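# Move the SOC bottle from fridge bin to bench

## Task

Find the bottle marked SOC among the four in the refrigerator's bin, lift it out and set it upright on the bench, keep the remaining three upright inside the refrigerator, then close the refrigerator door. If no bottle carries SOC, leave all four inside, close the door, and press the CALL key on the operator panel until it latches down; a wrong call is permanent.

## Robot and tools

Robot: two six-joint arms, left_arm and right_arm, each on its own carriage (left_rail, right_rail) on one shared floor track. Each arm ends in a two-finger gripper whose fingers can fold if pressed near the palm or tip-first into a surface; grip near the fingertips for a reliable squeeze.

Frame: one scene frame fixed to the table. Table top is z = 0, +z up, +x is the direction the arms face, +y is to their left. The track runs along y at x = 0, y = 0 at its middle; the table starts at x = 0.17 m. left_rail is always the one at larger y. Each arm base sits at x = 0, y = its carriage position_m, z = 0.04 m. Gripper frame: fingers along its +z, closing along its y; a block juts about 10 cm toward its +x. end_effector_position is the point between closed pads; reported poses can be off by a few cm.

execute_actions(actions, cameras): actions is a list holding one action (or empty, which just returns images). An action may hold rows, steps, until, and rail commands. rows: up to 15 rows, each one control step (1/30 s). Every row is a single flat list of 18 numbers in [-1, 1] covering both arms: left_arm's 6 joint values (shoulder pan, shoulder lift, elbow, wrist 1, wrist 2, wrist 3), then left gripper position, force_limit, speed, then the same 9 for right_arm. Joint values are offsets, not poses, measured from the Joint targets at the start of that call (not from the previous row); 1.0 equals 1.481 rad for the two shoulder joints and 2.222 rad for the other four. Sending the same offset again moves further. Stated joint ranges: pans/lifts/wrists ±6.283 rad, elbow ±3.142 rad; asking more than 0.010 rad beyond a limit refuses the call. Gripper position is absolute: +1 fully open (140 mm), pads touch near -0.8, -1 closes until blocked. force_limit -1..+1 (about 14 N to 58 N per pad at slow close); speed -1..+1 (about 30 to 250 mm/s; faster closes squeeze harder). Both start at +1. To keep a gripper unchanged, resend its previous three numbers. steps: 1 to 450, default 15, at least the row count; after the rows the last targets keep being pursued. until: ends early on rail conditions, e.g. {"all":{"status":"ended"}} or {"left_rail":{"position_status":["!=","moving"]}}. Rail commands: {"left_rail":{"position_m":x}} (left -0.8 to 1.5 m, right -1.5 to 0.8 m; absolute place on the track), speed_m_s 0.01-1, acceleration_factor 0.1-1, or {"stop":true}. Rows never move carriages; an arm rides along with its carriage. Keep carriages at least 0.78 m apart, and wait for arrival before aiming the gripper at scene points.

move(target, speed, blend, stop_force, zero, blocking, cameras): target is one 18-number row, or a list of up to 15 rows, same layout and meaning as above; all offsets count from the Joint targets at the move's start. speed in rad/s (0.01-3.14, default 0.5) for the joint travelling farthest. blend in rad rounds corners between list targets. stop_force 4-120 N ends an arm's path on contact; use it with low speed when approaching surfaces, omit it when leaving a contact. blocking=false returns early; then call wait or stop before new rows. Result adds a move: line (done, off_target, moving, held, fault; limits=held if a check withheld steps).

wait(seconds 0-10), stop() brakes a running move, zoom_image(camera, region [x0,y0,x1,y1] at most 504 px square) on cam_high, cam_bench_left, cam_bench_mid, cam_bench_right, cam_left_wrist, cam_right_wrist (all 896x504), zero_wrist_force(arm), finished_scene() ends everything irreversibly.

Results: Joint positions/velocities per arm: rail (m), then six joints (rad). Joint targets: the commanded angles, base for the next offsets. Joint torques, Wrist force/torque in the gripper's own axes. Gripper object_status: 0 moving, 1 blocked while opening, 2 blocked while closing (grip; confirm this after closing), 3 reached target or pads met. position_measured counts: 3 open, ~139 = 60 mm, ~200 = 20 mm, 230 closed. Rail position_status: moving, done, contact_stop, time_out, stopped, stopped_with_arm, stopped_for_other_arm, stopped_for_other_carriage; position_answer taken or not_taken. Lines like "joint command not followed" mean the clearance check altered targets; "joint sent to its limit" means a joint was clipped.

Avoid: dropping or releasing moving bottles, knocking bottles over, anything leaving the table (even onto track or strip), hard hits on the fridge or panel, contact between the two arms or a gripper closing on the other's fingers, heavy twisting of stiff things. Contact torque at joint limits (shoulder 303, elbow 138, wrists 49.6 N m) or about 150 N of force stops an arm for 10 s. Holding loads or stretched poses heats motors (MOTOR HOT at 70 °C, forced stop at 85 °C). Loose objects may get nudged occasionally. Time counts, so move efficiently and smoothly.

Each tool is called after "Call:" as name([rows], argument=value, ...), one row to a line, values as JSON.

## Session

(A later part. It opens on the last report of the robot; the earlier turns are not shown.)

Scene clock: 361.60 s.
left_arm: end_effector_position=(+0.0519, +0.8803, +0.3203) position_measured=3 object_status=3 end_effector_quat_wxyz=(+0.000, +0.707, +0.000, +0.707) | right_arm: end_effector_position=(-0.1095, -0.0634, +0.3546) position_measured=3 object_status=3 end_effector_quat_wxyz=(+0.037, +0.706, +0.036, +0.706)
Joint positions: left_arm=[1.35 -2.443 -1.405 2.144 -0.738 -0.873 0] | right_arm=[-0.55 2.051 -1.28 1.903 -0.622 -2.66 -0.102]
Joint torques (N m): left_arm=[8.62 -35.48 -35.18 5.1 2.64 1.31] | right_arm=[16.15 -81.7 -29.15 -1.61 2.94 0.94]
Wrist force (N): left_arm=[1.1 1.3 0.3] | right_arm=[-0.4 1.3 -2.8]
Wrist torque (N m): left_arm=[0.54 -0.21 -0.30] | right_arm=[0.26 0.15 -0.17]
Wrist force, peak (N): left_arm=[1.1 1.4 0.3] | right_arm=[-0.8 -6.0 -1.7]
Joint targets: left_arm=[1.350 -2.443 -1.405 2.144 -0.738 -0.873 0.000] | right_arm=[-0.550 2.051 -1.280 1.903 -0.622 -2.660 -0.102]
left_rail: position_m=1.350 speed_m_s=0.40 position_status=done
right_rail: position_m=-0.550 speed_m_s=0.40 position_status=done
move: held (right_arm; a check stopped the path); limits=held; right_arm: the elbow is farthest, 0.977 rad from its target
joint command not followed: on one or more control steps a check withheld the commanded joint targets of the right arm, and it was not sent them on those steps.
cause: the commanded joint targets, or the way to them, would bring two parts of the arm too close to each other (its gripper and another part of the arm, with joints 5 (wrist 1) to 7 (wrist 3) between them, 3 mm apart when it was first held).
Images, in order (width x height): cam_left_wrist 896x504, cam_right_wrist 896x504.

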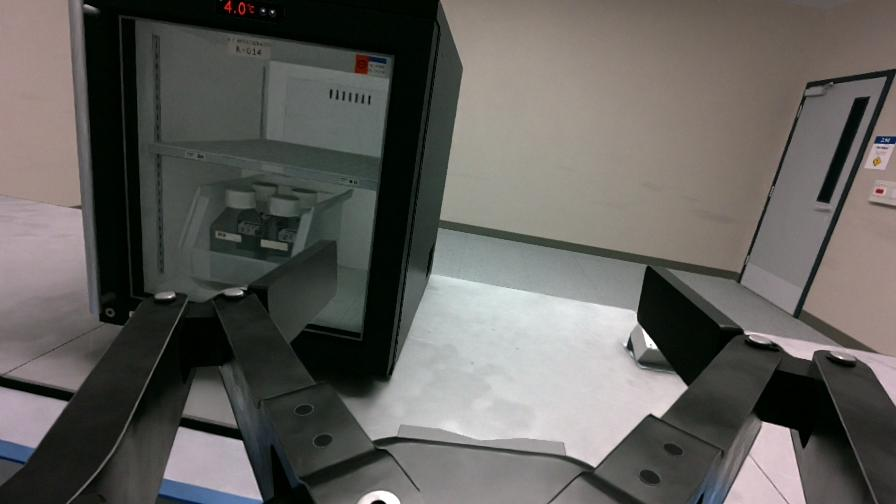

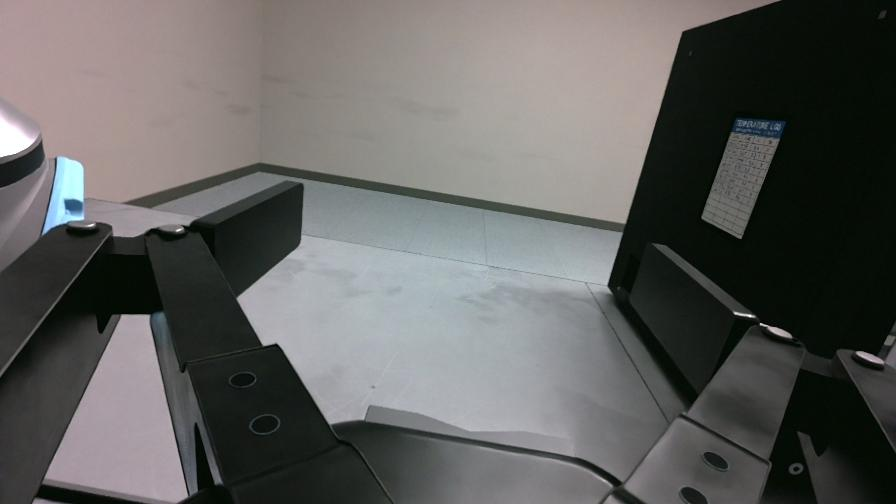

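Call:
move(target=[0,0,0,0,0,0,1,-1,-1,0,0,0,0,0.2,0,1,1,1], speed=0.6)

Scene clock: 363.93 s.
left_arm: end_effector_position=(+0.0519, +0.8803, +0.3203) position_measured=3 object_status=3 end_effector_quat_wxyz=(+0.000, +0.707, +0.000, +0.707) | right_arm: end_effector_position=(-0.1427, -0.2099, +0.3547) position_measured=3 object_status=3 end_effector_quat_wxyz=(+0.191, +0.696, -0.120, +0.681)
Joint positions: left_arm=[1.35 -2.443 -1.405 2.144 -0.738 -0.873 0] | right_arm=[-0.55 2.051 -1.28 1.903 -0.622 -2.216 -0.102]
Joint torques (N m): left_arm=[9.59 -33.9 -35.26 5.44 2.55 1.18] | right_arm=[16.93 -79.66 -29.45 0.53 3.23 -2.17]
Wrist force (N): left_arm=[1.2 1.4 0.4] | right_arm=[-0.3 1.3 -3.0]
Wrist torque (N m): left_arm=[0.58 -0.23 -0.30] | right_arm=[0.27 0.16 -0.21]
Wrist force, peak (N): left_arm=[1.4 1.4 0.6] | right_arm=[-0.4 2.0 -2.9]
Joint targets: left_arm=[1.350 -2.443 -1.405 2.144 -0.738 -0.873 0.000] | right_arm=[-0.550 2.051 -1.280 1.903 -0.622 -2.216 -0.102]
left_rail: position_m=1.350 speed_m_s=0.40 position_status=done
right_rail: position_m=-0.550 speed_m_s=0.40 position_status=done
move: done

Call:
move(target=[0,0,0,0,0,0,1,-1,-1,0,0,0,0,0,-0.99,1,1,1], speed=1.0)

Scene clock: 368.40 s.
left_arm: end_effector_position=(+0.0519, +0.8803, +0.3203) position_measured=3 object_status=3 end_effector_quat_wxyz=(+0.000, +0.707, +0.000, +0.707) | right_arm: end_effector_position=(-0.1427, -0.2101, +0.3547) position_measured=3 object_status=3 end_effector_quat_wxyz=(+0.694, +0.424, +0.566, +0.139)
Joint positions: left_arm=[1.35 -2.443 -1.405 2.144 -0.738 -0.873 0] | right_arm=[-0.55 2.051 -1.28 1.903 -0.622 -2.216 -2.301]
Joint torques (N m): left_arm=[6.24 -33.94 -34.88 5.26 2.58 0.99] | right_arm=[11.61 -77.92 -33.9 2.67 1.91 -3.83]
Wrist force (N): left_arm=[1.0 1.3 0.3] | right_arm=[0.3 -1.0 -2.7]
Wrist torque (N m): left_arm=[0.56 -0.18 -0.30] | right_arm=[-0.34 -0.27 0.15]
Wrist force, peak (N): left_arm=[1.4 1.7 0.5] | right_arm=[-0.1 1.7 -3.2]
Joint targets: left_arm=[1.350 -2.443 -1.405 2.144 -0.738 -0.873 0.000] | right_arm=[-0.550 2.051 -1.280 1.903 -0.622 -2.216 -2.301]
left_rail: position_m=1.350 speed_m_s=0.40 position_status=done
right_rail: position_m=-0.550 speed_m_s=0.40 position_status=done
move: done

Call:
move(target=[0,0,0,0,0,0,1,-1,-1,-0.3068,0.39442,-0.40449,0.14115,-0.40493,-0.3783,1,1,1], speed=0.5, cameras=["cam_left_wrist","cam_right_wrist"])

Scene clock: 373.60 s.
left_arm: end_effector_position=(+0.0519, +0.8803, +0.3203) position_measured=3 object_status=3 end_effector_quat_wxyz=(+0.000, +0.707, +0.000, +0.707) | right_arm: end_effector_position=(+0.1397, +0.4596, +0.3202) position_measured=3 object_status=3 end_effector_quat_wxyz=(+0.707, +0.000, +0.707, +0.000)
Joint positions: left_arm=[1.35 -2.443 -1.405 2.144 -0.738 -0.873 0] | right_arm=[-0.55 1.597 -0.696 1.005 -0.308 -3.115 -3.142]
Joint torques (N m): left_arm=[9.19 -36.09 -34.39 5.45 2.8 0.68] | right_arm=[-18.09 -104.83 -51.92 3.25 -3.31 -3.82]
Wrist force (N): left_arm=[0.9 1.3 0.1] | right_arm=[0.0 0.3 -1.7]
Wrist torque (N m): left_arm=[0.55 -0.17 -0.31] | right_arm=[0.17 -0.19 0.26]
Wrist force, peak (N): left_arm=[1.7 1.4 0.3] | right_arm=[-1.6 -3.3 -1.8]
Joint targets: left_arm=[1.350 -2.443 -1.405 2.144 -0.738 -0.873 0.000] | right_arm=[-0.550 1.597 -0.696 1.004 -0.308 -3.116 -3.142]
left_rail: position_m=1.350 speed_m_s=0.40 position_status=done
right_rail: position_m=-0.550 speed_m_s=0.40 position_status=done
move: done
Images, in order (width x height): cam_left_wrist 896x504, cam_right_wrist 896x504.

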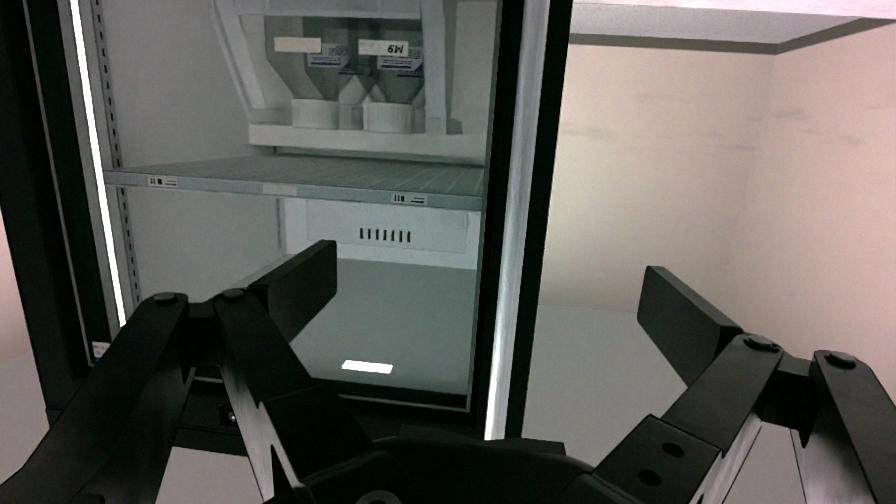

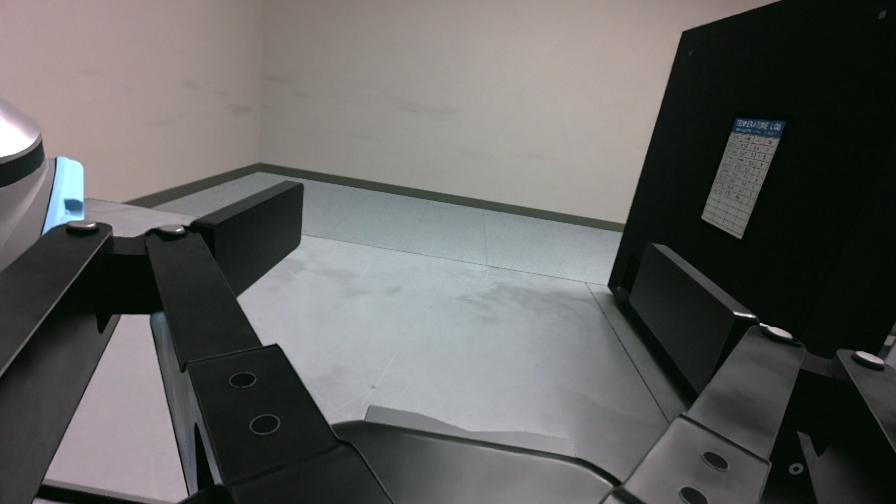

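Call:
zoom_image(camera="cam_left_wrist", region=[440, 100, 640, 440])

Call:
zoom_image(camera="cam_left_wrist", region=[200, 0, 500, 160])

Scaled by 1.482 from the camera's 896x504 image, which has a finer 1280x720 frame.

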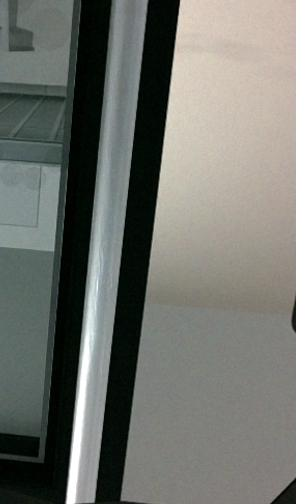

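Scaled by 1.680 from the camera's 896x504 image, which has a finer 1280x720 frame.

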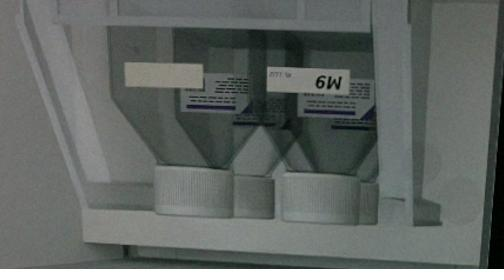

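Call:
execute_actions([
  {"right_rail":{"position_m":-0.532,"speed_m_s":0.1,"acceleration_factor":0.3},"steps":60,"until":{"right_rail":{"position_status":["!=","moving"]}}},
])

Call:
move(target=[0,0,0,0,0,0,1,-1,-1,-0.03005,-0.00977,0.01208,-0.00557,-0.02003,0,1,1,1], speed=0.15, stop_force=20, cameras=["cam_left_wrist"])

Call:
zoom_image(camera="cam_left_wrist", region=[400, 150, 600, 350])

Scene clock: 381.80 s.
left_arm: end_effector_position=(+0.0519, +0.8803, +0.3203) position_measured=3 object_status=3 end_effector_quat_wxyz=(+0.000, +0.707, +0.000, +0.707) | right_arm: end_effector_position=(+0.1400, +0.4779, +0.3201) position_measured=3 object_status=3 end_effector_quat_wxyz=(+0.707, +0.000, +0.707, +0.000)
Joint positions: left_arm=[1.35 -2.443 -1.405 2.144 -0.738 -0.873 0] | right_arm=[-0.532 1.597 -0.696 1.004 -0.308 -3.116 -3.142]
Joint torques (N m): left_arm=[8.33 -31.48 -34.32 4.93 2.22 1.14] | right_arm=[-13.86 -107.13 -50.08 2.19 -2.94 -3.74]
Wrist force (N): left_arm=[1.1 1.2 0.4] | right_arm=[0.1 0.0 -1.4]
Wrist torque (N m): left_arm=[0.54 -0.21 -0.30] | right_arm=[0.11 -0.20 0.26]
Wrist force, peak (N): left_arm=[1.4 1.5 0.6] | right_arm=[0.0 0.1 -2.0]
Joint targets: left_arm=[1.350 -2.443 -1.405 2.144 -0.738 -0.873 0.000] | right_arm=[-0.532 1.597 -0.696 1.004 -0.308 -3.116 -3.142]
Tool commands: left_gripper/position=+1.0 left_gripper/force_limit=-1.0 left_gripper/speed=-1.0 right_gripper/position=+1.0 right_gripper/force_limit=+1.0 right_gripper/speed=+1.0
left_rail: position_m=1.350 speed_m_s=0.40 position_status=done
right_rail: position_m=-0.532 speed_m_s=0.10 position_status=done

Scene clock: 383.57 s.
left_arm: end_effector_position=(+0.0519, +0.8803, +0.3203) position_measured=3 object_status=3 end_effector_quat_wxyz=(+0.000, +0.707, +0.000, +0.707) | right_arm: end_effector_position=(+0.1849, +0.4779, +0.3201) position_measured=3 object_status=3 end_effector_quat_wxyz=(+0.707, +0.000, +0.707, +0.000)
Joint positions: left_arm=[1.35 -2.443 -1.405 2.144 -0.738 -0.873 0] | right_arm=[-0.532 1.552 -0.71 1.031 -0.32 -3.16 -3.142]
Joint torques (N m): left_arm=[6.53 -35.03 -34.87 4.86 2.79 1.1] | right_arm=[-18 -135.17 -36.48 -3.05 -3.04 -3.85]
Wrist force (N): left_arm=[1.1 1.3 0.3] | right_arm=[0.2 0.0 -1.7]
Wrist torque (N m): left_arm=[0.55 -0.22 -0.30] | right_arm=[0.10 -0.25 0.26]
Wrist force, peak (N): left_arm=[1.4 1.6 0.0] | right_arm=[0.0 0.2 -2.9]
Joint targets: left_arm=[1.350 -2.443 -1.405 2.144 -0.738 -0.873 0.000] | right_arm=[-0.532 1.552 -0.710 1.031 -0.320 -3.160 -3.142]
left_rail: position_m=1.350 speed_m_s=0.40 position_status=done
right_rail: position_m=-0.532 speed_m_s=0.10 position_status=done
move: done
Images, in order (width x height): cam_left_wrist 896x504.

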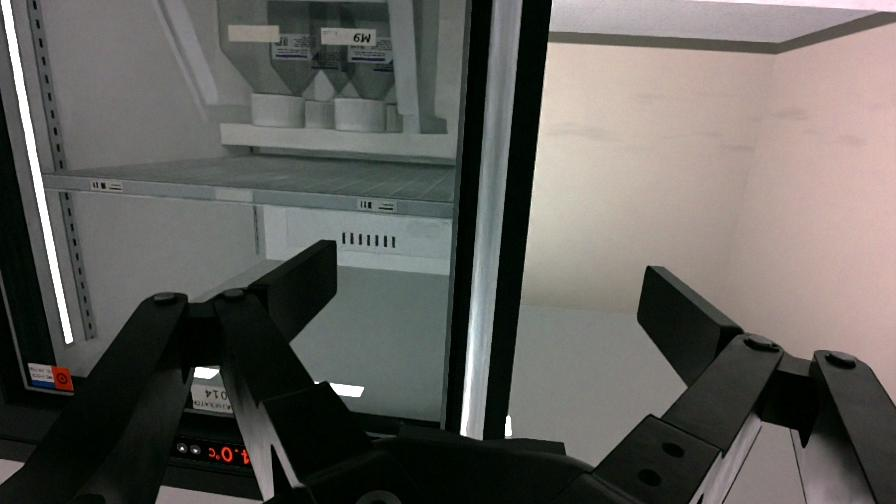

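Scaled by 2.520 from the camera's 896x504 image, which has a finer 1280x720 frame.

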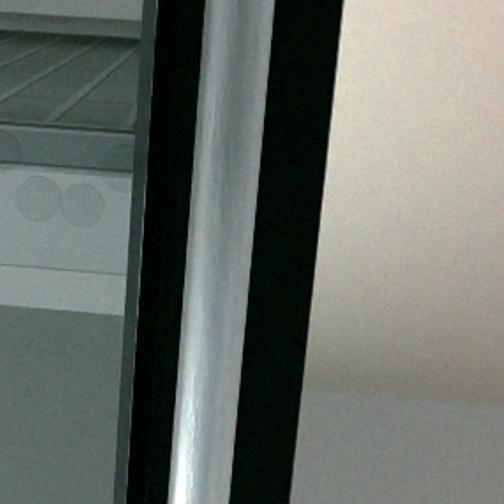

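Call:
move(target=[0,0,0,0,0,0,1,-1,-1,-0.02889,-0.00692,0.00858,-0.00396,-0.01926,0,1,1,1], speed=0.15, stop_force=20, cameras=["cam_left_wrist"])

Call:
zoom_image(camera="cam_left_wrist", region=[400, 150, 600, 350])

Scene clock: 387.87 s.
left_arm: end_effector_position=(+0.0519, +0.8803, +0.3203) position_measured=3 object_status=3 end_effector_quat_wxyz=(+0.000, +0.707, +0.000, +0.707) | right_arm: end_effector_position=(+0.2279, +0.4779, +0.3201) position_measured=3 object_status=3 end_effector_quat_wxyz=(+0.707, +0.000, +0.707, +0.000)
Joint positions: left_arm=[1.35 -2.443 -1.405 2.144 -0.738 -0.873 0] | right_arm=[-0.532 1.51 -0.721 1.05 -0.329 -3.203 -3.142]
Joint torques (N m): left_arm=[8.05 -34.01 -34.72 4.71 2.7 1.23] | right_arm=[-17.39 -133.73 -36.73 -3.05 -2.95 -3.8]
Wrist force (N): left_arm=[1.1 1.1 0.5] | right_arm=[0.5 -0.5 -1.5]
Wrist torque (N m): left_arm=[0.49 -0.21 -0.30] | right_arm=[-0.02 -0.37 0.26]
Wrist force, peak (N): left_arm=[1.6 1.4 0.4] | right_arm=[0.2 0.0 -2.5]
Joint targets: left_arm=[1.350 -2.443 -1.405 2.144 -0.738 -0.873 0.000] | right_arm=[-0.532 1.510 -0.721 1.050 -0.329 -3.203 -3.142]
left_rail: position_m=1.350 speed_m_s=0.40 position_status=done
right_rail: position_m=-0.532 speed_m_s=0.10 position_status=done
move: done
Images, in order (width x height): cam_left_wrist 896x504.

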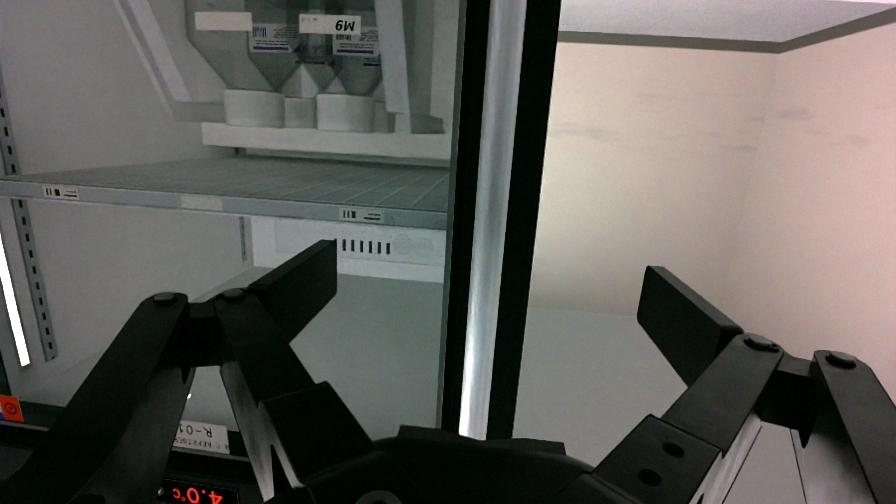

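Scaled by 2.520 from the camera's 896x504 image, which has a finer 1280x720 frame.

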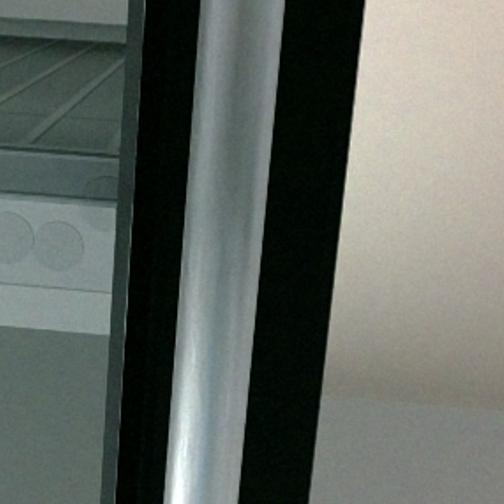

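Call:
execute_actions([
  {"right_rail":{"position_m":-0.5336,"speed_m_s":0.05,"acceleration_factor":0.3},"steps":60,"until":{"right_rail":{"position_status":["!=","moving"]}}},
])

Call:
execute_actions([
  {"rows":[[0,0,0,0,0,0,1,-1,-1,0,0,0,0,0,0,-1,-0.3,-1]],"steps":170},
], cameras=["cam_left_wrist"])

Scene clock: 390.33 s.
left_arm: end_effector_position=(+0.0519, +0.8803, +0.3203) position_measured=3 object_status=3 end_effector_quat_wxyz=(+0.000, +0.707, +0.000, +0.707) | right_arm: end_effector_position=(+0.2279, +0.4763, +0.3201) position_measured=3 object_status=3 end_effector_quat_wxyz=(+0.707, +0.000, +0.707, +0.000)
Joint positions: left_arm=[1.35 -2.443 -1.405 2.144 -0.738 -0.873 0] | right_arm=[-0.534 1.51 -0.721 1.05 -0.329 -3.203 -3.142]
Joint torques (N m): left_arm=[9.02 -34.16 -34.76 4.91 2.3 0.91] | right_arm=[-14.49 -131.32 -38.29 -2.34 -2.77 -3.6]
Wrist force (N): left_arm=[1.0 1.3 0.7] | right_arm=[0.2 -0.2 -1.2]
Wrist torque (N m): left_arm=[0.54 -0.19 -0.30] | right_arm=[0.03 -0.30 0.26]
Wrist force, peak (N): left_arm=[1.6 1.4 0.8] | right_arm=[0.4 -1.1 -1.4]
Joint targets: left_arm=[1.350 -2.443 -1.405 2.144 -0.738 -0.873 0.000] | right_arm=[-0.534 1.510 -0.721 1.050 -0.329 -3.203 -3.142]
Tool commands: left_gripper/position=+1.0 left_gripper/force_limit=-1.0 left_gripper/speed=-1.0 right_gripper/position=+1.0 right_gripper/force_limit=+1.0 right_gripper/speed=+1.0
left_rail: position_m=1.350 speed_m_s=0.40 position_status=done
right_rail: position_m=-0.534 speed_m_s=0.05 position_status=done

Scene clock: 396.20 s.
left_arm: end_effector_position=(+0.0519, +0.8803, +0.3203) position_measured=3 object_status=3 end_effector_quat_wxyz=(+0.000, +0.707, +0.000, +0.707) | right_arm: end_effector_position=(+0.2279, +0.4763, +0.3201) position_measured=208 object_status=2 end_effector_quat_wxyz=(+0.707, +0.000, +0.707, +0.000)
Joint positions: left_arm=[1.35 -2.443 -1.405 2.144 -0.738 -0.873 0] | right_arm=[-0.534 1.51 -0.721 1.05 -0.329 -3.203 -3.142]
Joint torques (N m): left_arm=[7.51 -36.26 -35.95 4.53 2.89 0.68] | right_arm=[-23.56 -123.97 -26.5 2.16 18.04 -3.75]
Wrist force (N): left_arm=[0.9 1.4 0.5] | right_arm=[3.4 42.0 -5.2]
Wrist torque (N m): left_arm=[0.57 -0.17 -0.31] | right_arm=[-0.68 -0.26 0.22]
Wrist force, peak (N): left_arm=[1.2 1.7 0.2] | right_arm=[3.1 42.1 -5.5]
Joint targets: left_arm=[1.350 -2.443 -1.405 2.144 -0.738 -0.873 0.000] | right_arm=[-0.534 1.510 -0.721 1.050 -0.329 -3.203 -3.142]
left_rail: position_m=1.350 speed_m_s=0.40 position_status=done
right_rail: position_m=-0.534 speed_m_s=0.05 position_status=done
Images, in order (width x height): cam_left_wrist 896x504.

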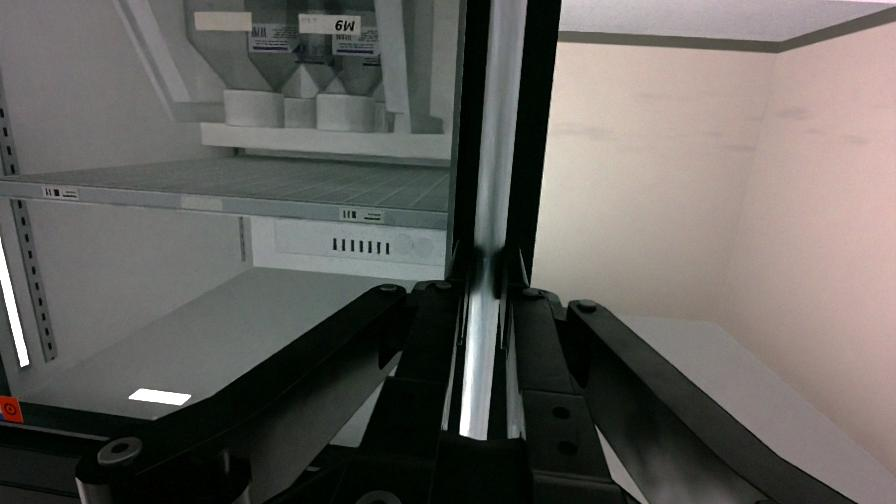

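Call:
execute_actions([
  {"right_rail":{"position_m":-0.5323,"speed_m_s":0.02,"acceleration_factor":0.2},"steps":60,"until":{"right_rail":{"position_status":["!=","moving"]}}},
])

Call:
execute_actions([
  {"rows":[[0,0,0,0,0,0,1,-1,-1,0,0,0,0,0,0,-0.98,0.5,-1]],"steps":45},
])

Scene clock: 397.97 s.
left_arm: end_effector_position=(+0.0519, +0.8803, +0.3203) position_measured=3 object_status=3 end_effector_quat_wxyz=(+0.000, +0.707, +0.000, +0.707) | right_arm: end_effector_position=(+0.2279, +0.4774, +0.3201) position_measured=208 object_status=0 end_effector_quat_wxyz=(+0.707, +0.000, +0.707, +0.000)
Joint positions: left_arm=[1.35 -2.443 -1.405 2.144 -0.738 -0.873 0] | right_arm=[-0.532 1.51 -0.721 1.05 -0.329 -3.202 -3.142]
Joint torques (N m): left_arm=[8.99 -36.24 -34.76 4.49 2.39 0.39] | right_arm=[-23.94 -134.43 -34.1 2.62 2.71 -3.89]
Wrist force (N): left_arm=[0.8 1.3 0.4] | right_arm=[-0.5 14.7 -3.1]
Wrist torque (N m): left_arm=[0.56 -0.15 -0.31] | right_arm=[-0.24 -0.28 0.25]
Wrist force, peak (N): left_arm=[1.3 1.6 0.7] | right_arm=[3.2 42.2 -5.6]
Joint targets: left_arm=[1.350 -2.443 -1.405 2.144 -0.738 -0.873 0.000] | right_arm=[-0.532 1.510 -0.721 1.050 -0.329 -3.203 -3.142]
Tool commands: left_gripper/position=+1.0 left_gripper/force_limit=-1.0 left_gripper/speed=-1.0 right_gripper/position=-1.0 right_gripper/force_limit=-0.3 right_gripper/speed=-1.0
left_rail: position_m=1.350 speed_m_s=0.40 position_status=done
right_rail: position_m=-0.532 speed_m_s=0.02 position_status=done

Scene clock: 399.67 s.
left_arm: end_effector_position=(+0.0519, +0.8803, +0.3203) position_measured=3 object_status=3 end_effector_quat_wxyz=(+0.000, +0.707, +0.000, +0.707) | right_arm: end_effector_position=(+0.2279, +0.4776, +0.3201) position_measured=211 object_status=2 end_effector_quat_wxyz=(+0.707, +0.000, +0.707, +0.000)
Joint positions: left_arm=[1.35 -2.443 -1.405 2.144 -0.738 -0.873 0] | right_arm=[-0.532 1.51 -0.721 1.05 -0.329 -3.203 -3.142]
Joint torques (N m): left_arm=[9.72 -32.2 -35.26 4.47 2.39 0.67] | right_arm=[-10.93 -124.29 -48.11 2.77 0.86 -3.95]
Wrist force (N): left_arm=[1.1 1.2 0.6] | right_arm=[-0.9 10.9 -3.6]
Wrist torque (N m): left_arm=[0.52 -0.21 -0.30] | right_arm=[-0.13 -0.32 0.25]
Wrist force, peak (N): left_arm=[1.2 1.6 0.5] | right_arm=[-0.5 14.4 -3.1]
Joint targets: left_arm=[1.350 -2.443 -1.405 2.144 -0.738 -0.873 0.000] | right_arm=[-0.532 1.510 -0.721 1.050 -0.329 -3.203 -3.142]
left_rail: position_m=1.350 speed_m_s=0.40 position_status=done
right_rail: position_m=-0.532 speed_m_s=0.02 position_status=done

Call:
move([
  [0,0,0,0,0,0,1,-1,-1,0.00996,-0.00807,0.00991,-0.00454,-0.00122,0,-0.98,0.5,-1],
  [0,0,0,0,0,0,1,-1,-1,0.03487,-0.02914,0.0357,-0.01628,-0.00425,0,-0.98,0.5,-1],
  [0,0,0,0,0,0,1,-1,-1,0.06991,-0.06072,0.07392,-0.03346,-0.00839,0,-0.98,0.5,-1],
], speed=0.08, blend=0.005, stop_force=50, cameras=["cam_left_wrist"])

Scene clock: 417.00 s.
left_arm: end_effector_position=(+0.0519, +0.8803, +0.3203) position_measured=3 object_status=3 end_effector_quat_wxyz=(+0.000, +0.707, +0.000, +0.707) | right_arm: end_effector_position=(+0.1239, +0.4487, +0.3202) position_measured=211 object_status=2 end_effector_quat_wxyz=(+0.706, -0.043, +0.706, +0.043)
Joint positions: left_arm=[1.35 -2.443 -1.405 2.144 -0.738 -0.873 0] | right_arm=[-0.532 1.613 -0.811 1.215 -0.404 -3.221 -3.142]
Joint torques (N m): left_arm=[8.22 -36.86 -34.17 4.35 2.57 0.77] | right_arm=[14.31 -132.58 -35.56 -2.56 -0.24 -3.63]
Wrist force (N): left_arm=[1.2 0.9 0.2] | right_arm=[4.9 7.0 -1.5]
Wrist torque (N m): left_arm=[0.47 -0.23 -0.31] | right_arm=[-0.59 -0.16 0.18]
Wrist force, peak (N): left_arm=[1.5 1.6 0.5] | right_arm=[-1.1 16.4 12.0]
Joint targets: left_arm=[1.350 -2.443 -1.405 2.144 -0.738 -0.873 0.000] | right_arm=[-0.532 1.613 -0.811 1.215 -0.404 -3.221 -3.142]
left_rail: position_m=1.350 speed_m_s=0.40 position_status=done
right_rail: position_m=-0.532 speed_m_s=0.02 position_status=done
move: done
Images, in order (width x height): cam_left_wrist 896x504.

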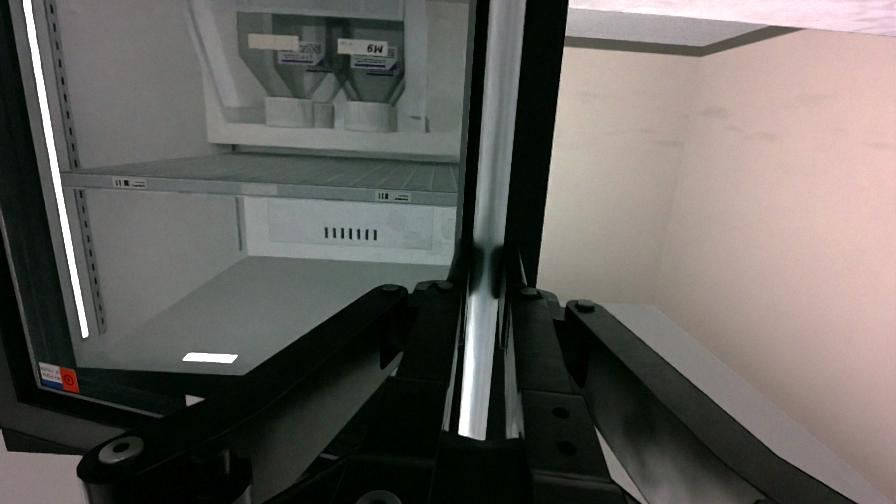

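Call:
move([
  [0,0,0,0,0,0,1,-1,-1,0.03514,-0.03378,0.0403,-0.01777,-0.00407,0,-0.98,0.5,-1],
  [0,0,0,0,0,0,1,-1,-1,0.07035,-0.06958,0.08227,-0.03588,-0.00809,0,-0.98,0.5,-1],
  [0,0,0,0,0,0,1,-1,-1,0.10563,-0.10736,0.12554,-0.05397,-0.01207,0,-0.98,0.5,-1],
  [0,0,0,0,0,0,1,-1,-1,0.14086,-0.14703,0.16989,-0.07188,-0.01608,0,-0.98,0.5,-1],
  [0,0,0,0,0,0,1,-1,-1,0.17601,-0.18863,0.21507,-0.08933,-0.02014,0,-0.98,0.5,-1],
  [0,0,0,0,0,0,1,-1,-1,0.21108,-0.23237,0.26088,-0.106,-0.02426,0,-0.98,0.5,-1],
  [0,0,0,0,0,0,1,-1,-1,0.2459,-0.27852,0.30716,-0.12151,-0.02855,0,-0.98,0.5,-1],
  [0,0,0,0,0,0,1,-1,-1,0.28041,-0.32754,0.3537,-0.13538,-0.03303,0,-0.98,0.5,-1],
  [0,0,0,0,0,0,1,-1,-1,0.31443,-0.38004,0.40035,-0.14704,-0.03785,0,-0.98,0.5,-1],
  [0,0,0,0,0,0,1,-1,-1,0.34772,-0.43711,0.44693,-0.15557,-0.04315,0,-0.98,0.5,-1],
  [0,0,0,0,0,0,1,-1,-1,0.37539,-0.49077,0.48652,-0.15941,-0.04828,0,-0.98,0.5,-1],
], speed=0.16, blend=0.01, stop_force=50, cameras=["cam_left_wrist","cam_right_wrist"])

Scene clock: 428.93 s.
left_arm: end_effector_position=(+0.0519, +0.8803, +0.3203) position_measured=3 object_status=3 end_effector_quat_wxyz=(+0.000, +0.707, +0.000, +0.707) | right_arm: end_effector_position=(-0.1484, -0.0299, +0.3203) position_measured=211 object_status=2 end_effector_quat_wxyz=(+0.653, -0.271, +0.653, +0.271)
Joint positions: left_arm=[1.35 -2.443 -1.405 2.144 -0.738 -0.873 0] | right_arm=[-0.532 2.169 -1.538 2.296 -0.758 -3.329 -3.142]
Joint torques (N m): left_arm=[7.35 -35.63 -33.99 4.22 2.48 0.28] | right_arm=[-12.53 -54.51 -12.41 -0.06 8.4 -3.21]
Wrist force (N): left_arm=[0.7 1.3 0.3] | right_arm=[-4.7 32.2 -41.0]
Wrist torque (N m): left_arm=[0.56 -0.14 -0.30] | right_arm=[-0.66 -0.32 0.08]
Wrist force, peak (N): left_arm=[1.3 1.7 0.6] | right_arm=[14.2 36.2 -42.0]
Joint targets: left_arm=[1.350 -2.443 -1.405 2.144 -0.738 -0.873 0.000] | right_arm=[-0.532 2.169 -1.538 2.296 -0.758 -3.329 -3.142]
left_rail: position_m=1.350 speed_m_s=0.40 position_status=done
right_rail: position_m=-0.532 speed_m_s=0.02 position_status=done
move: done
Images, in order (width x height): cam_left_wrist 896x504, cam_right_wrist 896x504.

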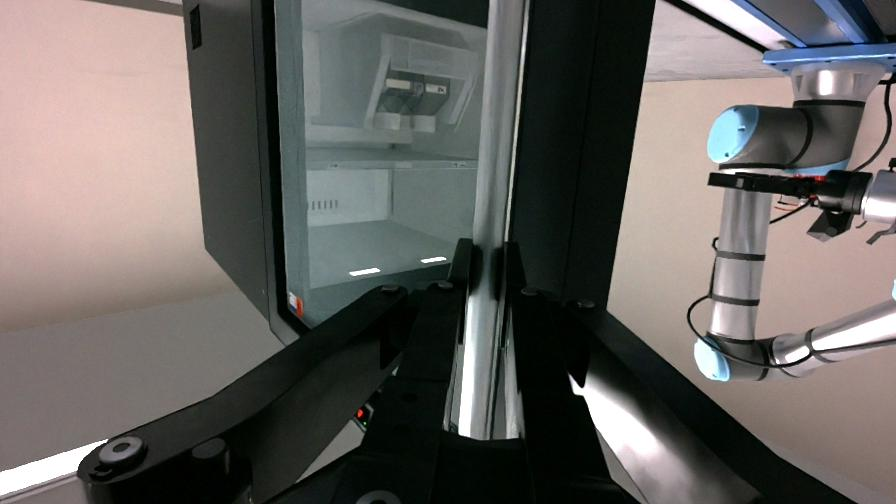

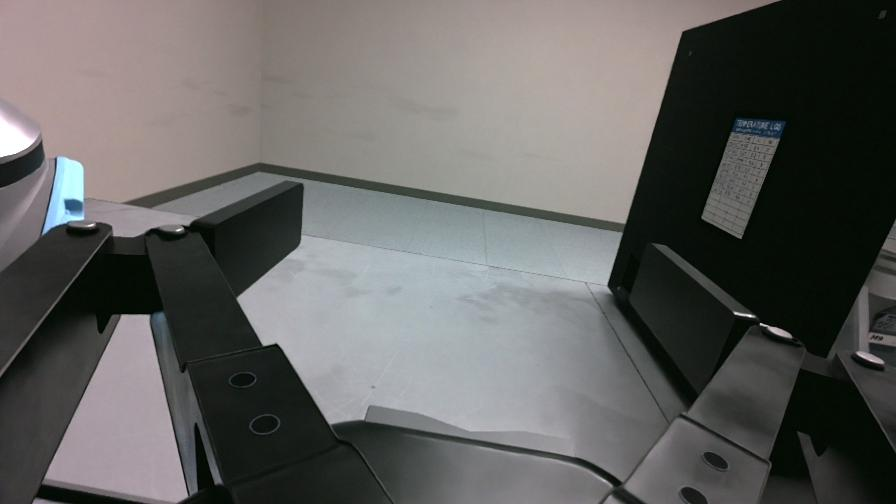

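Call:
move(target=[0,0,0,0,0,0,1,-1,-1,0.0017,0,0,0,0,0,-0.98,0.5,-1], speed=0.05)

Call:
execute_actions([
  {"left_rail":{"position_m":0.78,"speed_m_s":0.4,"acceleration_factor":0.4},"steps":250,"until":{"all":{"status":"ended"}}},
], cameras=["cam_left_wrist","cam_right_wrist"])

Scene clock: 435.60 s.
left_arm: end_effector_position=(+0.0519, +0.8803, +0.3203) position_measured=3 object_status=3 end_effector_quat_wxyz=(+0.000, +0.707, +0.000, +0.707) | right_arm: end_effector_position=(-0.1495, -0.0302, +0.3202) position_measured=211 object_status=2 end_effector_quat_wxyz=(+0.653, -0.272, +0.653, +0.271)
Joint positions: left_arm=[1.35 -2.443 -1.405 2.144 -0.738 -0.873 0] | right_arm=[-0.532 2.172 -1.538 2.296 -0.758 -3.329 -3.142]
Joint torques (N m): left_arm=[9.43 -39.06 -34.43 4.46 2.62 0.4] | right_arm=[11.94 -53.16 -26.67 0.01 2.55 -3.49]
Wrist force (N): left_arm=[1.2 1.1 0.3] | right_arm=[-2.0 3.5 -6.1]
Wrist torque (N m): left_arm=[0.50 -0.24 -0.30] | right_arm=[-0.15 -0.33 0.10]
Wrist force, peak (N): left_arm=[1.4 1.6 0.4] | right_arm=[-4.9 32.6 -41.4]
Joint targets: left_arm=[1.350 -2.443 -1.405 2.144 -0.738 -0.873 0.000] | right_arm=[-0.532 2.172 -1.538 2.296 -0.758 -3.329 -3.142]
left_rail: position_m=1.350 speed_m_s=0.40 position_status=done
right_rail: position_m=-0.532 speed_m_s=0.02 position_status=done
move: done

Scene clock: 438.13 s.
left_arm: end_effector_position=(+0.0519, +0.3103, +0.3203) position_measured=3 object_status=3 end_effector_quat_wxyz=(+0.000, +0.707, +0.000, +0.707) | right_arm: end_effector_position=(-0.1497, -0.0302, +0.3203) position_measured=211 object_status=2 end_effector_quat_wxyz=(+0.653, -0.272, +0.653, +0.271)
Joint positions: left_arm=[0.78 -2.443 -1.405 2.144 -0.738 -0.873 0] | right_arm=[-0.532 2.172 -1.538 2.296 -0.758 -3.329 -3.142]
Joint torques (N m): left_arm=[9.71 -37.27 -33.81 3.59 1.2 0.71] | right_arm=[17.4 -51.45 -41.34 -0.2 -2.63 -3.33]
Wrist force (N): left_arm=[1.2 1.4 0.5] | right_arm=[-0.1 -0.2 -0.4]
Wrist torque (N m): left_arm=[0.57 -0.24 -0.30] | right_arm=[0.03 -0.56 0.11]
Wrist force, peak (N): left_arm=[1.2 2.5 0.6] | right_arm=[-1.8 2.8 -5.1]
Joint targets: left_arm=[0.780 -2.443 -1.405 2.144 -0.738 -0.873 0.000] | right_arm=[-0.532 2.172 -1.538 2.296 -0.758 -3.329 -3.142]
Tool commands: left_gripper/position=+1.0 left_gripper/force_limit=-1.0 left_gripper/speed=-1.0 right_gripper/position=-0.98 right_gripper/force_limit=+0.5 right_gripper/speed=-1.0
left_rail: position_m=0.780 speed_m_s=0.40 position_status=done
right_rail: position_m=-0.532 speed_m_s=0.02 position_status=done
Images, in order (width x height): cam_left_wrist 896x504, cam_right_wrist 896x504.

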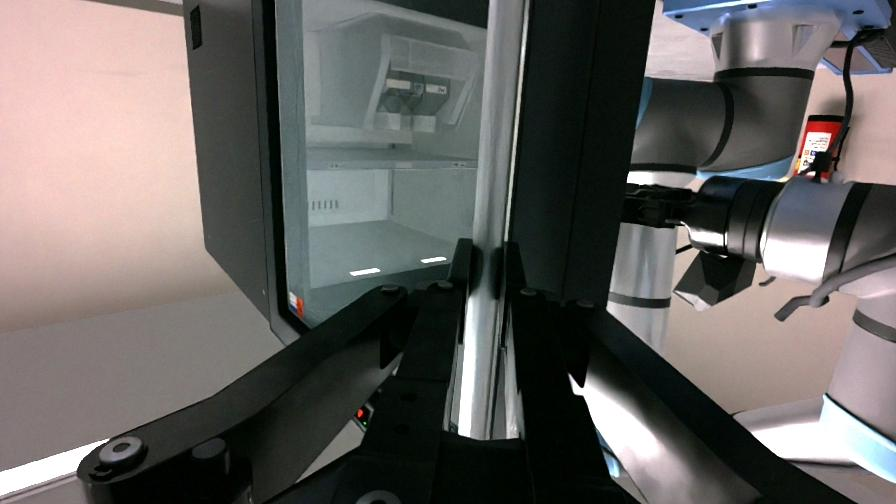

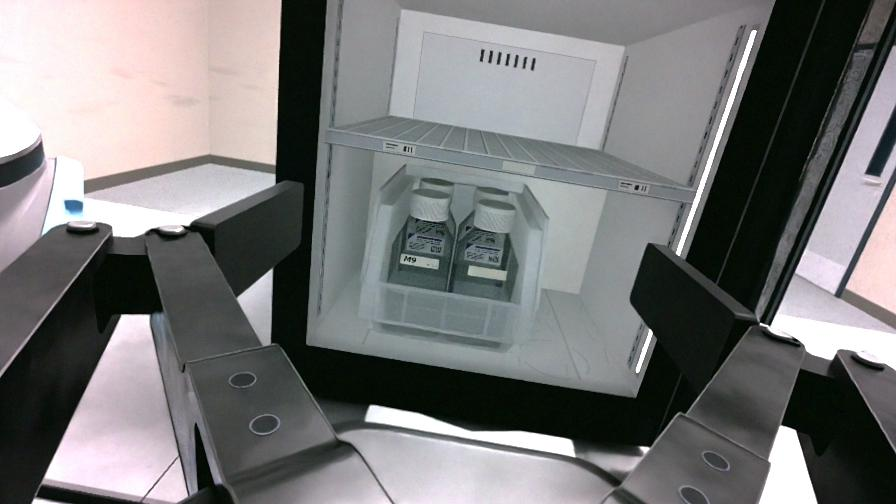

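Right arm now holds the door open with low force. I have an unobstructed view.

Call:
zoom_image(camera="cam_right_wrist", region=[340, 150, 580, 370])

Call:
zoom_image(camera="cam_right_wrist", region=[390, 180, 530, 290])

Scaled by 2.100 from the camera's 896x504 image, which has a finer 1280x720 frame.

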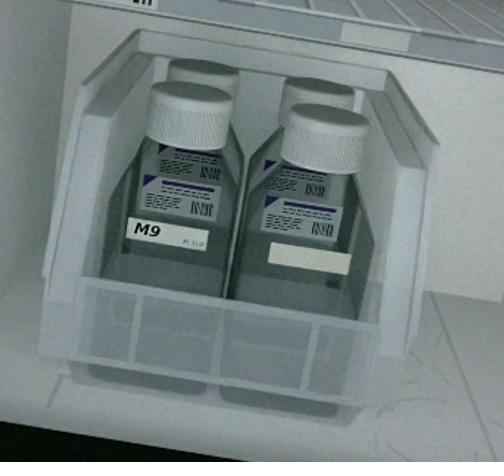

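Scaled by 3.600 from the camera's 896x504 image, which has a finer 1280x720 frame.

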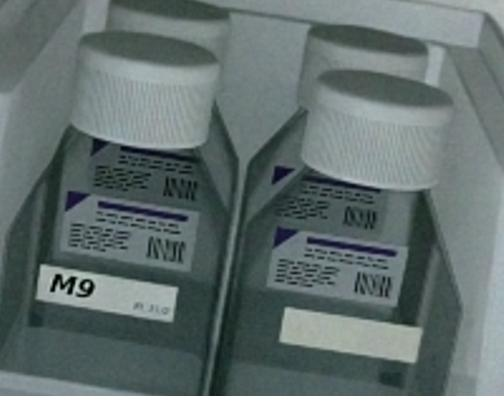

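Call:
move(target=[0.06196,0.0488,0.05072,-0.0837,0.04166,0,1,-1,-1,0,0,0,0,0,0,-0.98,0.5,-1], speed=0.3, cameras=["cam_right_wrist"])

Call:
zoom_image(camera="cam_right_wrist", region=[310, 80, 610, 380])

Scene clock: 469.67 s.
left_arm: end_effector_position=(+0.1203, +0.3100, +0.2402) position_measured=3 object_status=3 end_effector_quat_wxyz=(+0.000, +0.707, +0.000, +0.707) | right_arm: end_effector_position=(-0.1497, -0.0302, +0.3203) position_measured=211 object_status=2 end_effector_quat_wxyz=(+0.653, -0.272, +0.653, +0.271)
Joint positions: left_arm=[0.78 -2.351 -1.333 2.257 -0.924 -0.78 0] | right_arm=[-0.532 2.172 -1.538 2.296 -0.758 -3.329 -3.142]
Joint torques (N m): left_arm=[7.14 -33.87 -16.11 -1.69 2.6 0.79] | right_arm=[16.55 -49.35 -41.65 0.07 -2.52 -3.5]
Wrist force (N): left_arm=[1.2 1.2 0.5] | right_arm=[-0.2 -0.3 -0.8]
Wrist torque (N m): left_arm=[0.52 -0.25 -0.32] | right_arm=[0.04 -0.56 0.11]
Wrist force, peak (N): left_arm=[2.4 1.2 -0.7] | right_arm=[-0.3 -0.6 -1.0]
Joint targets: left_arm=[0.780 -2.351 -1.333 2.257 -0.924 -0.780 0.000] | right_arm=[-0.532 2.172 -1.538 2.296 -0.758 -3.329 -3.142]
left_rail: position_m=0.780 speed_m_s=0.40 position_status=done
right_rail: position_m=-0.532 speed_m_s=0.02 position_status=done
move: done
Images, in order (width x height): cam_right_wrist 896x504.

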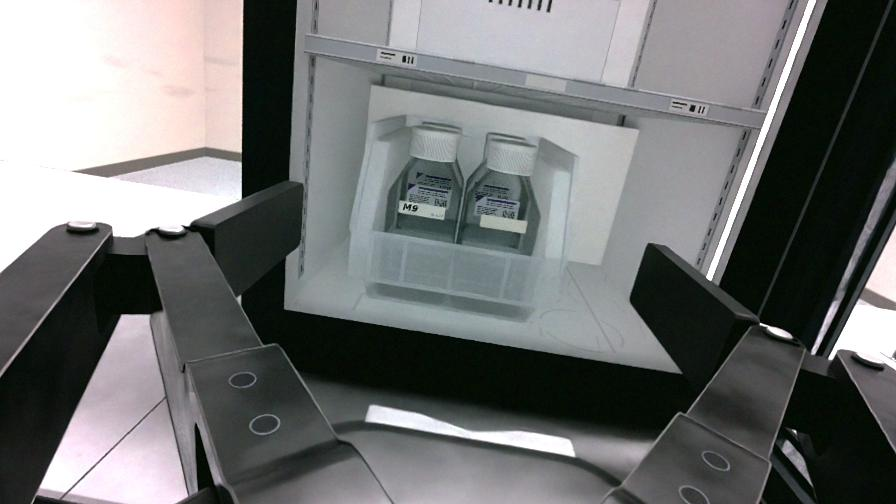

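Scaled by 1.680 from the camera's 896x504 image, which has a finer 1280x720 frame.

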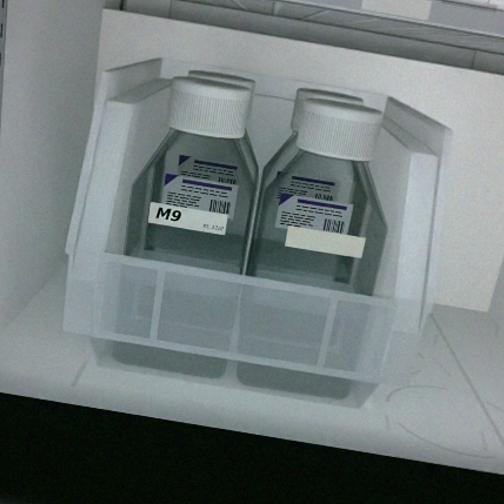

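Call:
move(target=[-0.01917,0.15641,0.00822,-0.11247,-0.01278,0,1,-1,-1,0,0,0,0,0,0,-0.98,0.5,-1], speed=0.3, cameras=["cam_right_wrist"])

Call:
zoom_image(camera="cam_right_wrist", region=[300, 0, 620, 320])

Scene clock: 484.00 s.
left_arm: end_effector_position=(+0.1005, +0.3100, +0.1202) position_measured=3 object_status=3 end_effector_quat_wxyz=(+0.000, +0.707, +0.000, +0.707) | right_arm: end_effector_position=(-0.1497, -0.0302, +0.3203) position_measured=211 object_status=2 end_effector_quat_wxyz=(+0.653, -0.272, +0.653, +0.271)
Joint positions: left_arm=[0.78 -2.379 -1.102 2.275 -1.174 -0.809 0] | right_arm=[-0.532 2.172 -1.538 2.296 -0.758 -3.329 -3.142]
Joint torques (N m): left_arm=[-9.46 -43.7 -6.42 -1.37 -3.21 0.34] | right_arm=[16.11 -46.13 -41.54 0.55 -2.47 -3.38]
Wrist force (N): left_arm=[1.4 1.7 0.7] | right_arm=[-0.2 -0.4 -0.6]
Wrist torque (N m): left_arm=[0.64 -0.29 -0.31] | right_arm=[0.01 -0.54 0.10]
Wrist force, peak (N): left_arm=[2.5 1.6 1.1] | right_arm=[-0.4 -0.7 -0.8]
Joint targets: left_arm=[0.780 -2.379 -1.101 2.275 -1.174 -0.809 0.000] | right_arm=[-0.532 2.172 -1.538 2.296 -0.758 -3.329 -3.142]
left_rail: position_m=0.780 speed_m_s=0.40 position_status=done
right_rail: position_m=-0.532 speed_m_s=0.02 position_status=done
move: done
Images, in order (width x height): cam_right_wrist 896x504.

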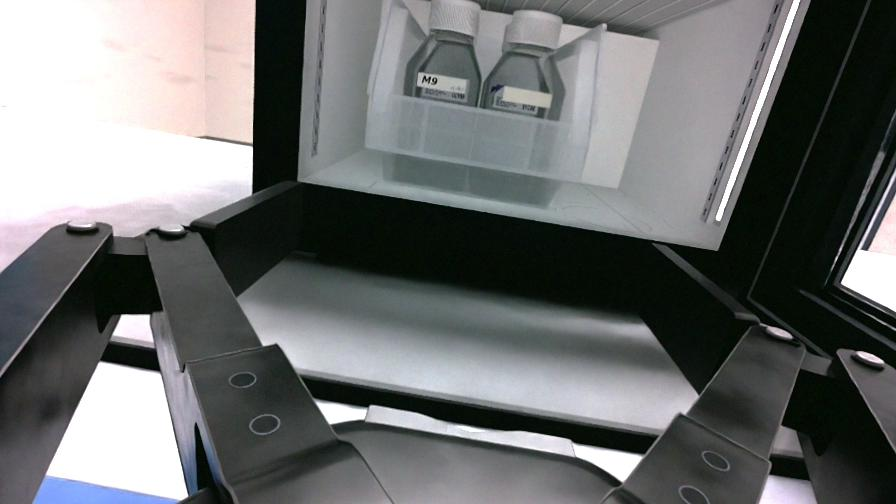

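Scaled by 1.575 from the camera's 896x504 image, which has a finer 1280x720 frame.

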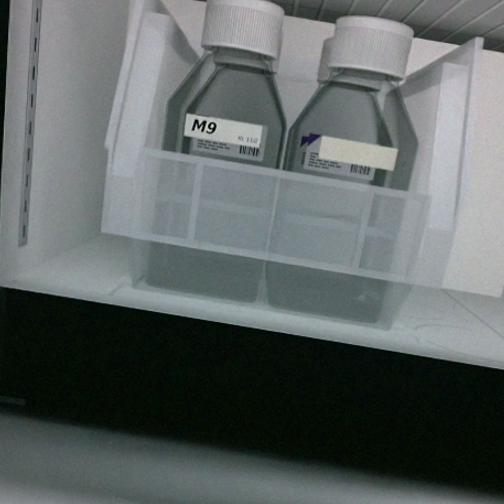

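Call:
move(target=[0.24225,-0.44012,-0.01004,-0.0657,0.08669,0.32346,-0.03,-1,-1,0,0,0,0,0,0,-0.98,0.5,-1], speed=0.4, cameras=["cam_right_wrist"])

Call:
zoom_image(camera="cam_right_wrist", region=[300, 60, 680, 400])

Scene clock: 547.27 s.
left_arm: end_effector_position=(+0.2576, +0.2737, +0.3237) position_measured=132 object_status=0 end_effector_quat_wxyz=(+0.000, +0.843, +0.000, +0.537) | right_arm: end_effector_position=(-0.1497, -0.0302, +0.3203) position_measured=211 object_status=2 end_effector_quat_wxyz=(+0.653, -0.272, +0.653, +0.271)
Joint positions: left_arm=[0.78 -2.021 -1.753 2.253 -1.32 -0.616 0.719] | right_arm=[-0.532 2.172 -1.538 2.296 -0.758 -3.329 -3.142]
Joint torques (N m): left_arm=[12.12 -47.43 -47.31 -5.44 4.92 2.14] | right_arm=[16.01 -42.66 -40.8 0.86 -2.35 -3.32]
Wrist force (N): left_arm=[1.9 1.3 0.1] | right_arm=[-0.4 -0.6 -0.6]
Wrist torque (N m): left_arm=[0.40 -0.54 -0.39] | right_arm=[-0.02 -0.50 0.11]
Wrist force, peak (N): left_arm=[3.9 0.8 0.4] | right_arm=[-0.4 -0.6 -0.9]
Joint targets: left_arm=[0.780 -2.021 -1.753 2.253 -1.320 -0.616 0.719] | right_arm=[-0.532 2.172 -1.538 2.296 -0.758 -3.329 -3.142]
left_rail: position_m=0.780 speed_m_s=0.40 position_status=done
right_rail: position_m=-0.532 speed_m_s=0.02 position_status=done
move: done
Images, in order (width x height): cam_right_wrist 896x504.

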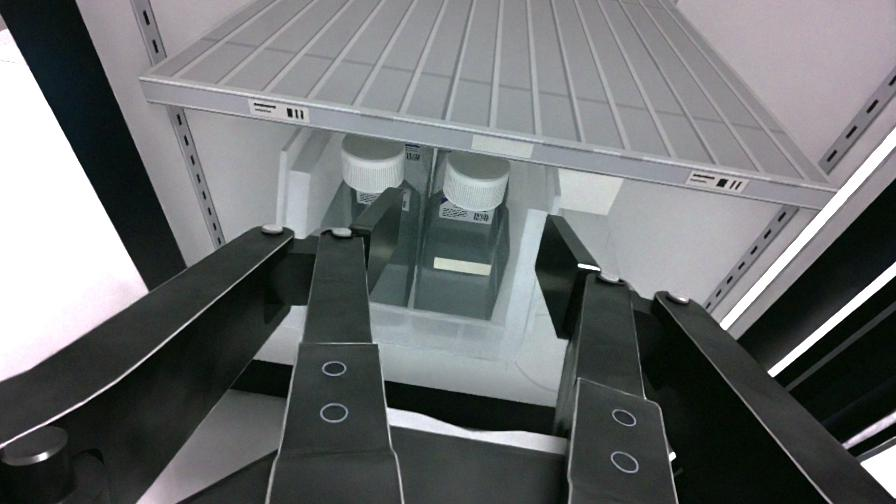

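Scaled by 1.326 from the camera's 896x504 image, which has a finer 1280x720 frame.

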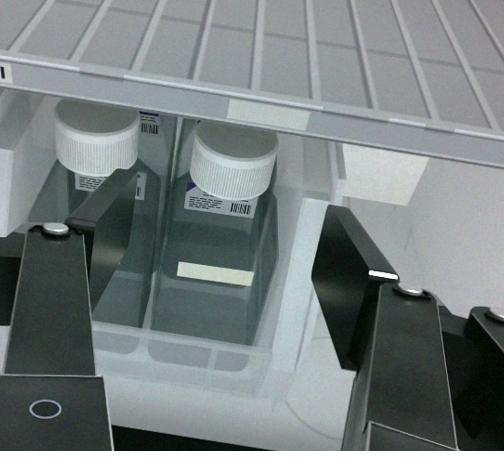

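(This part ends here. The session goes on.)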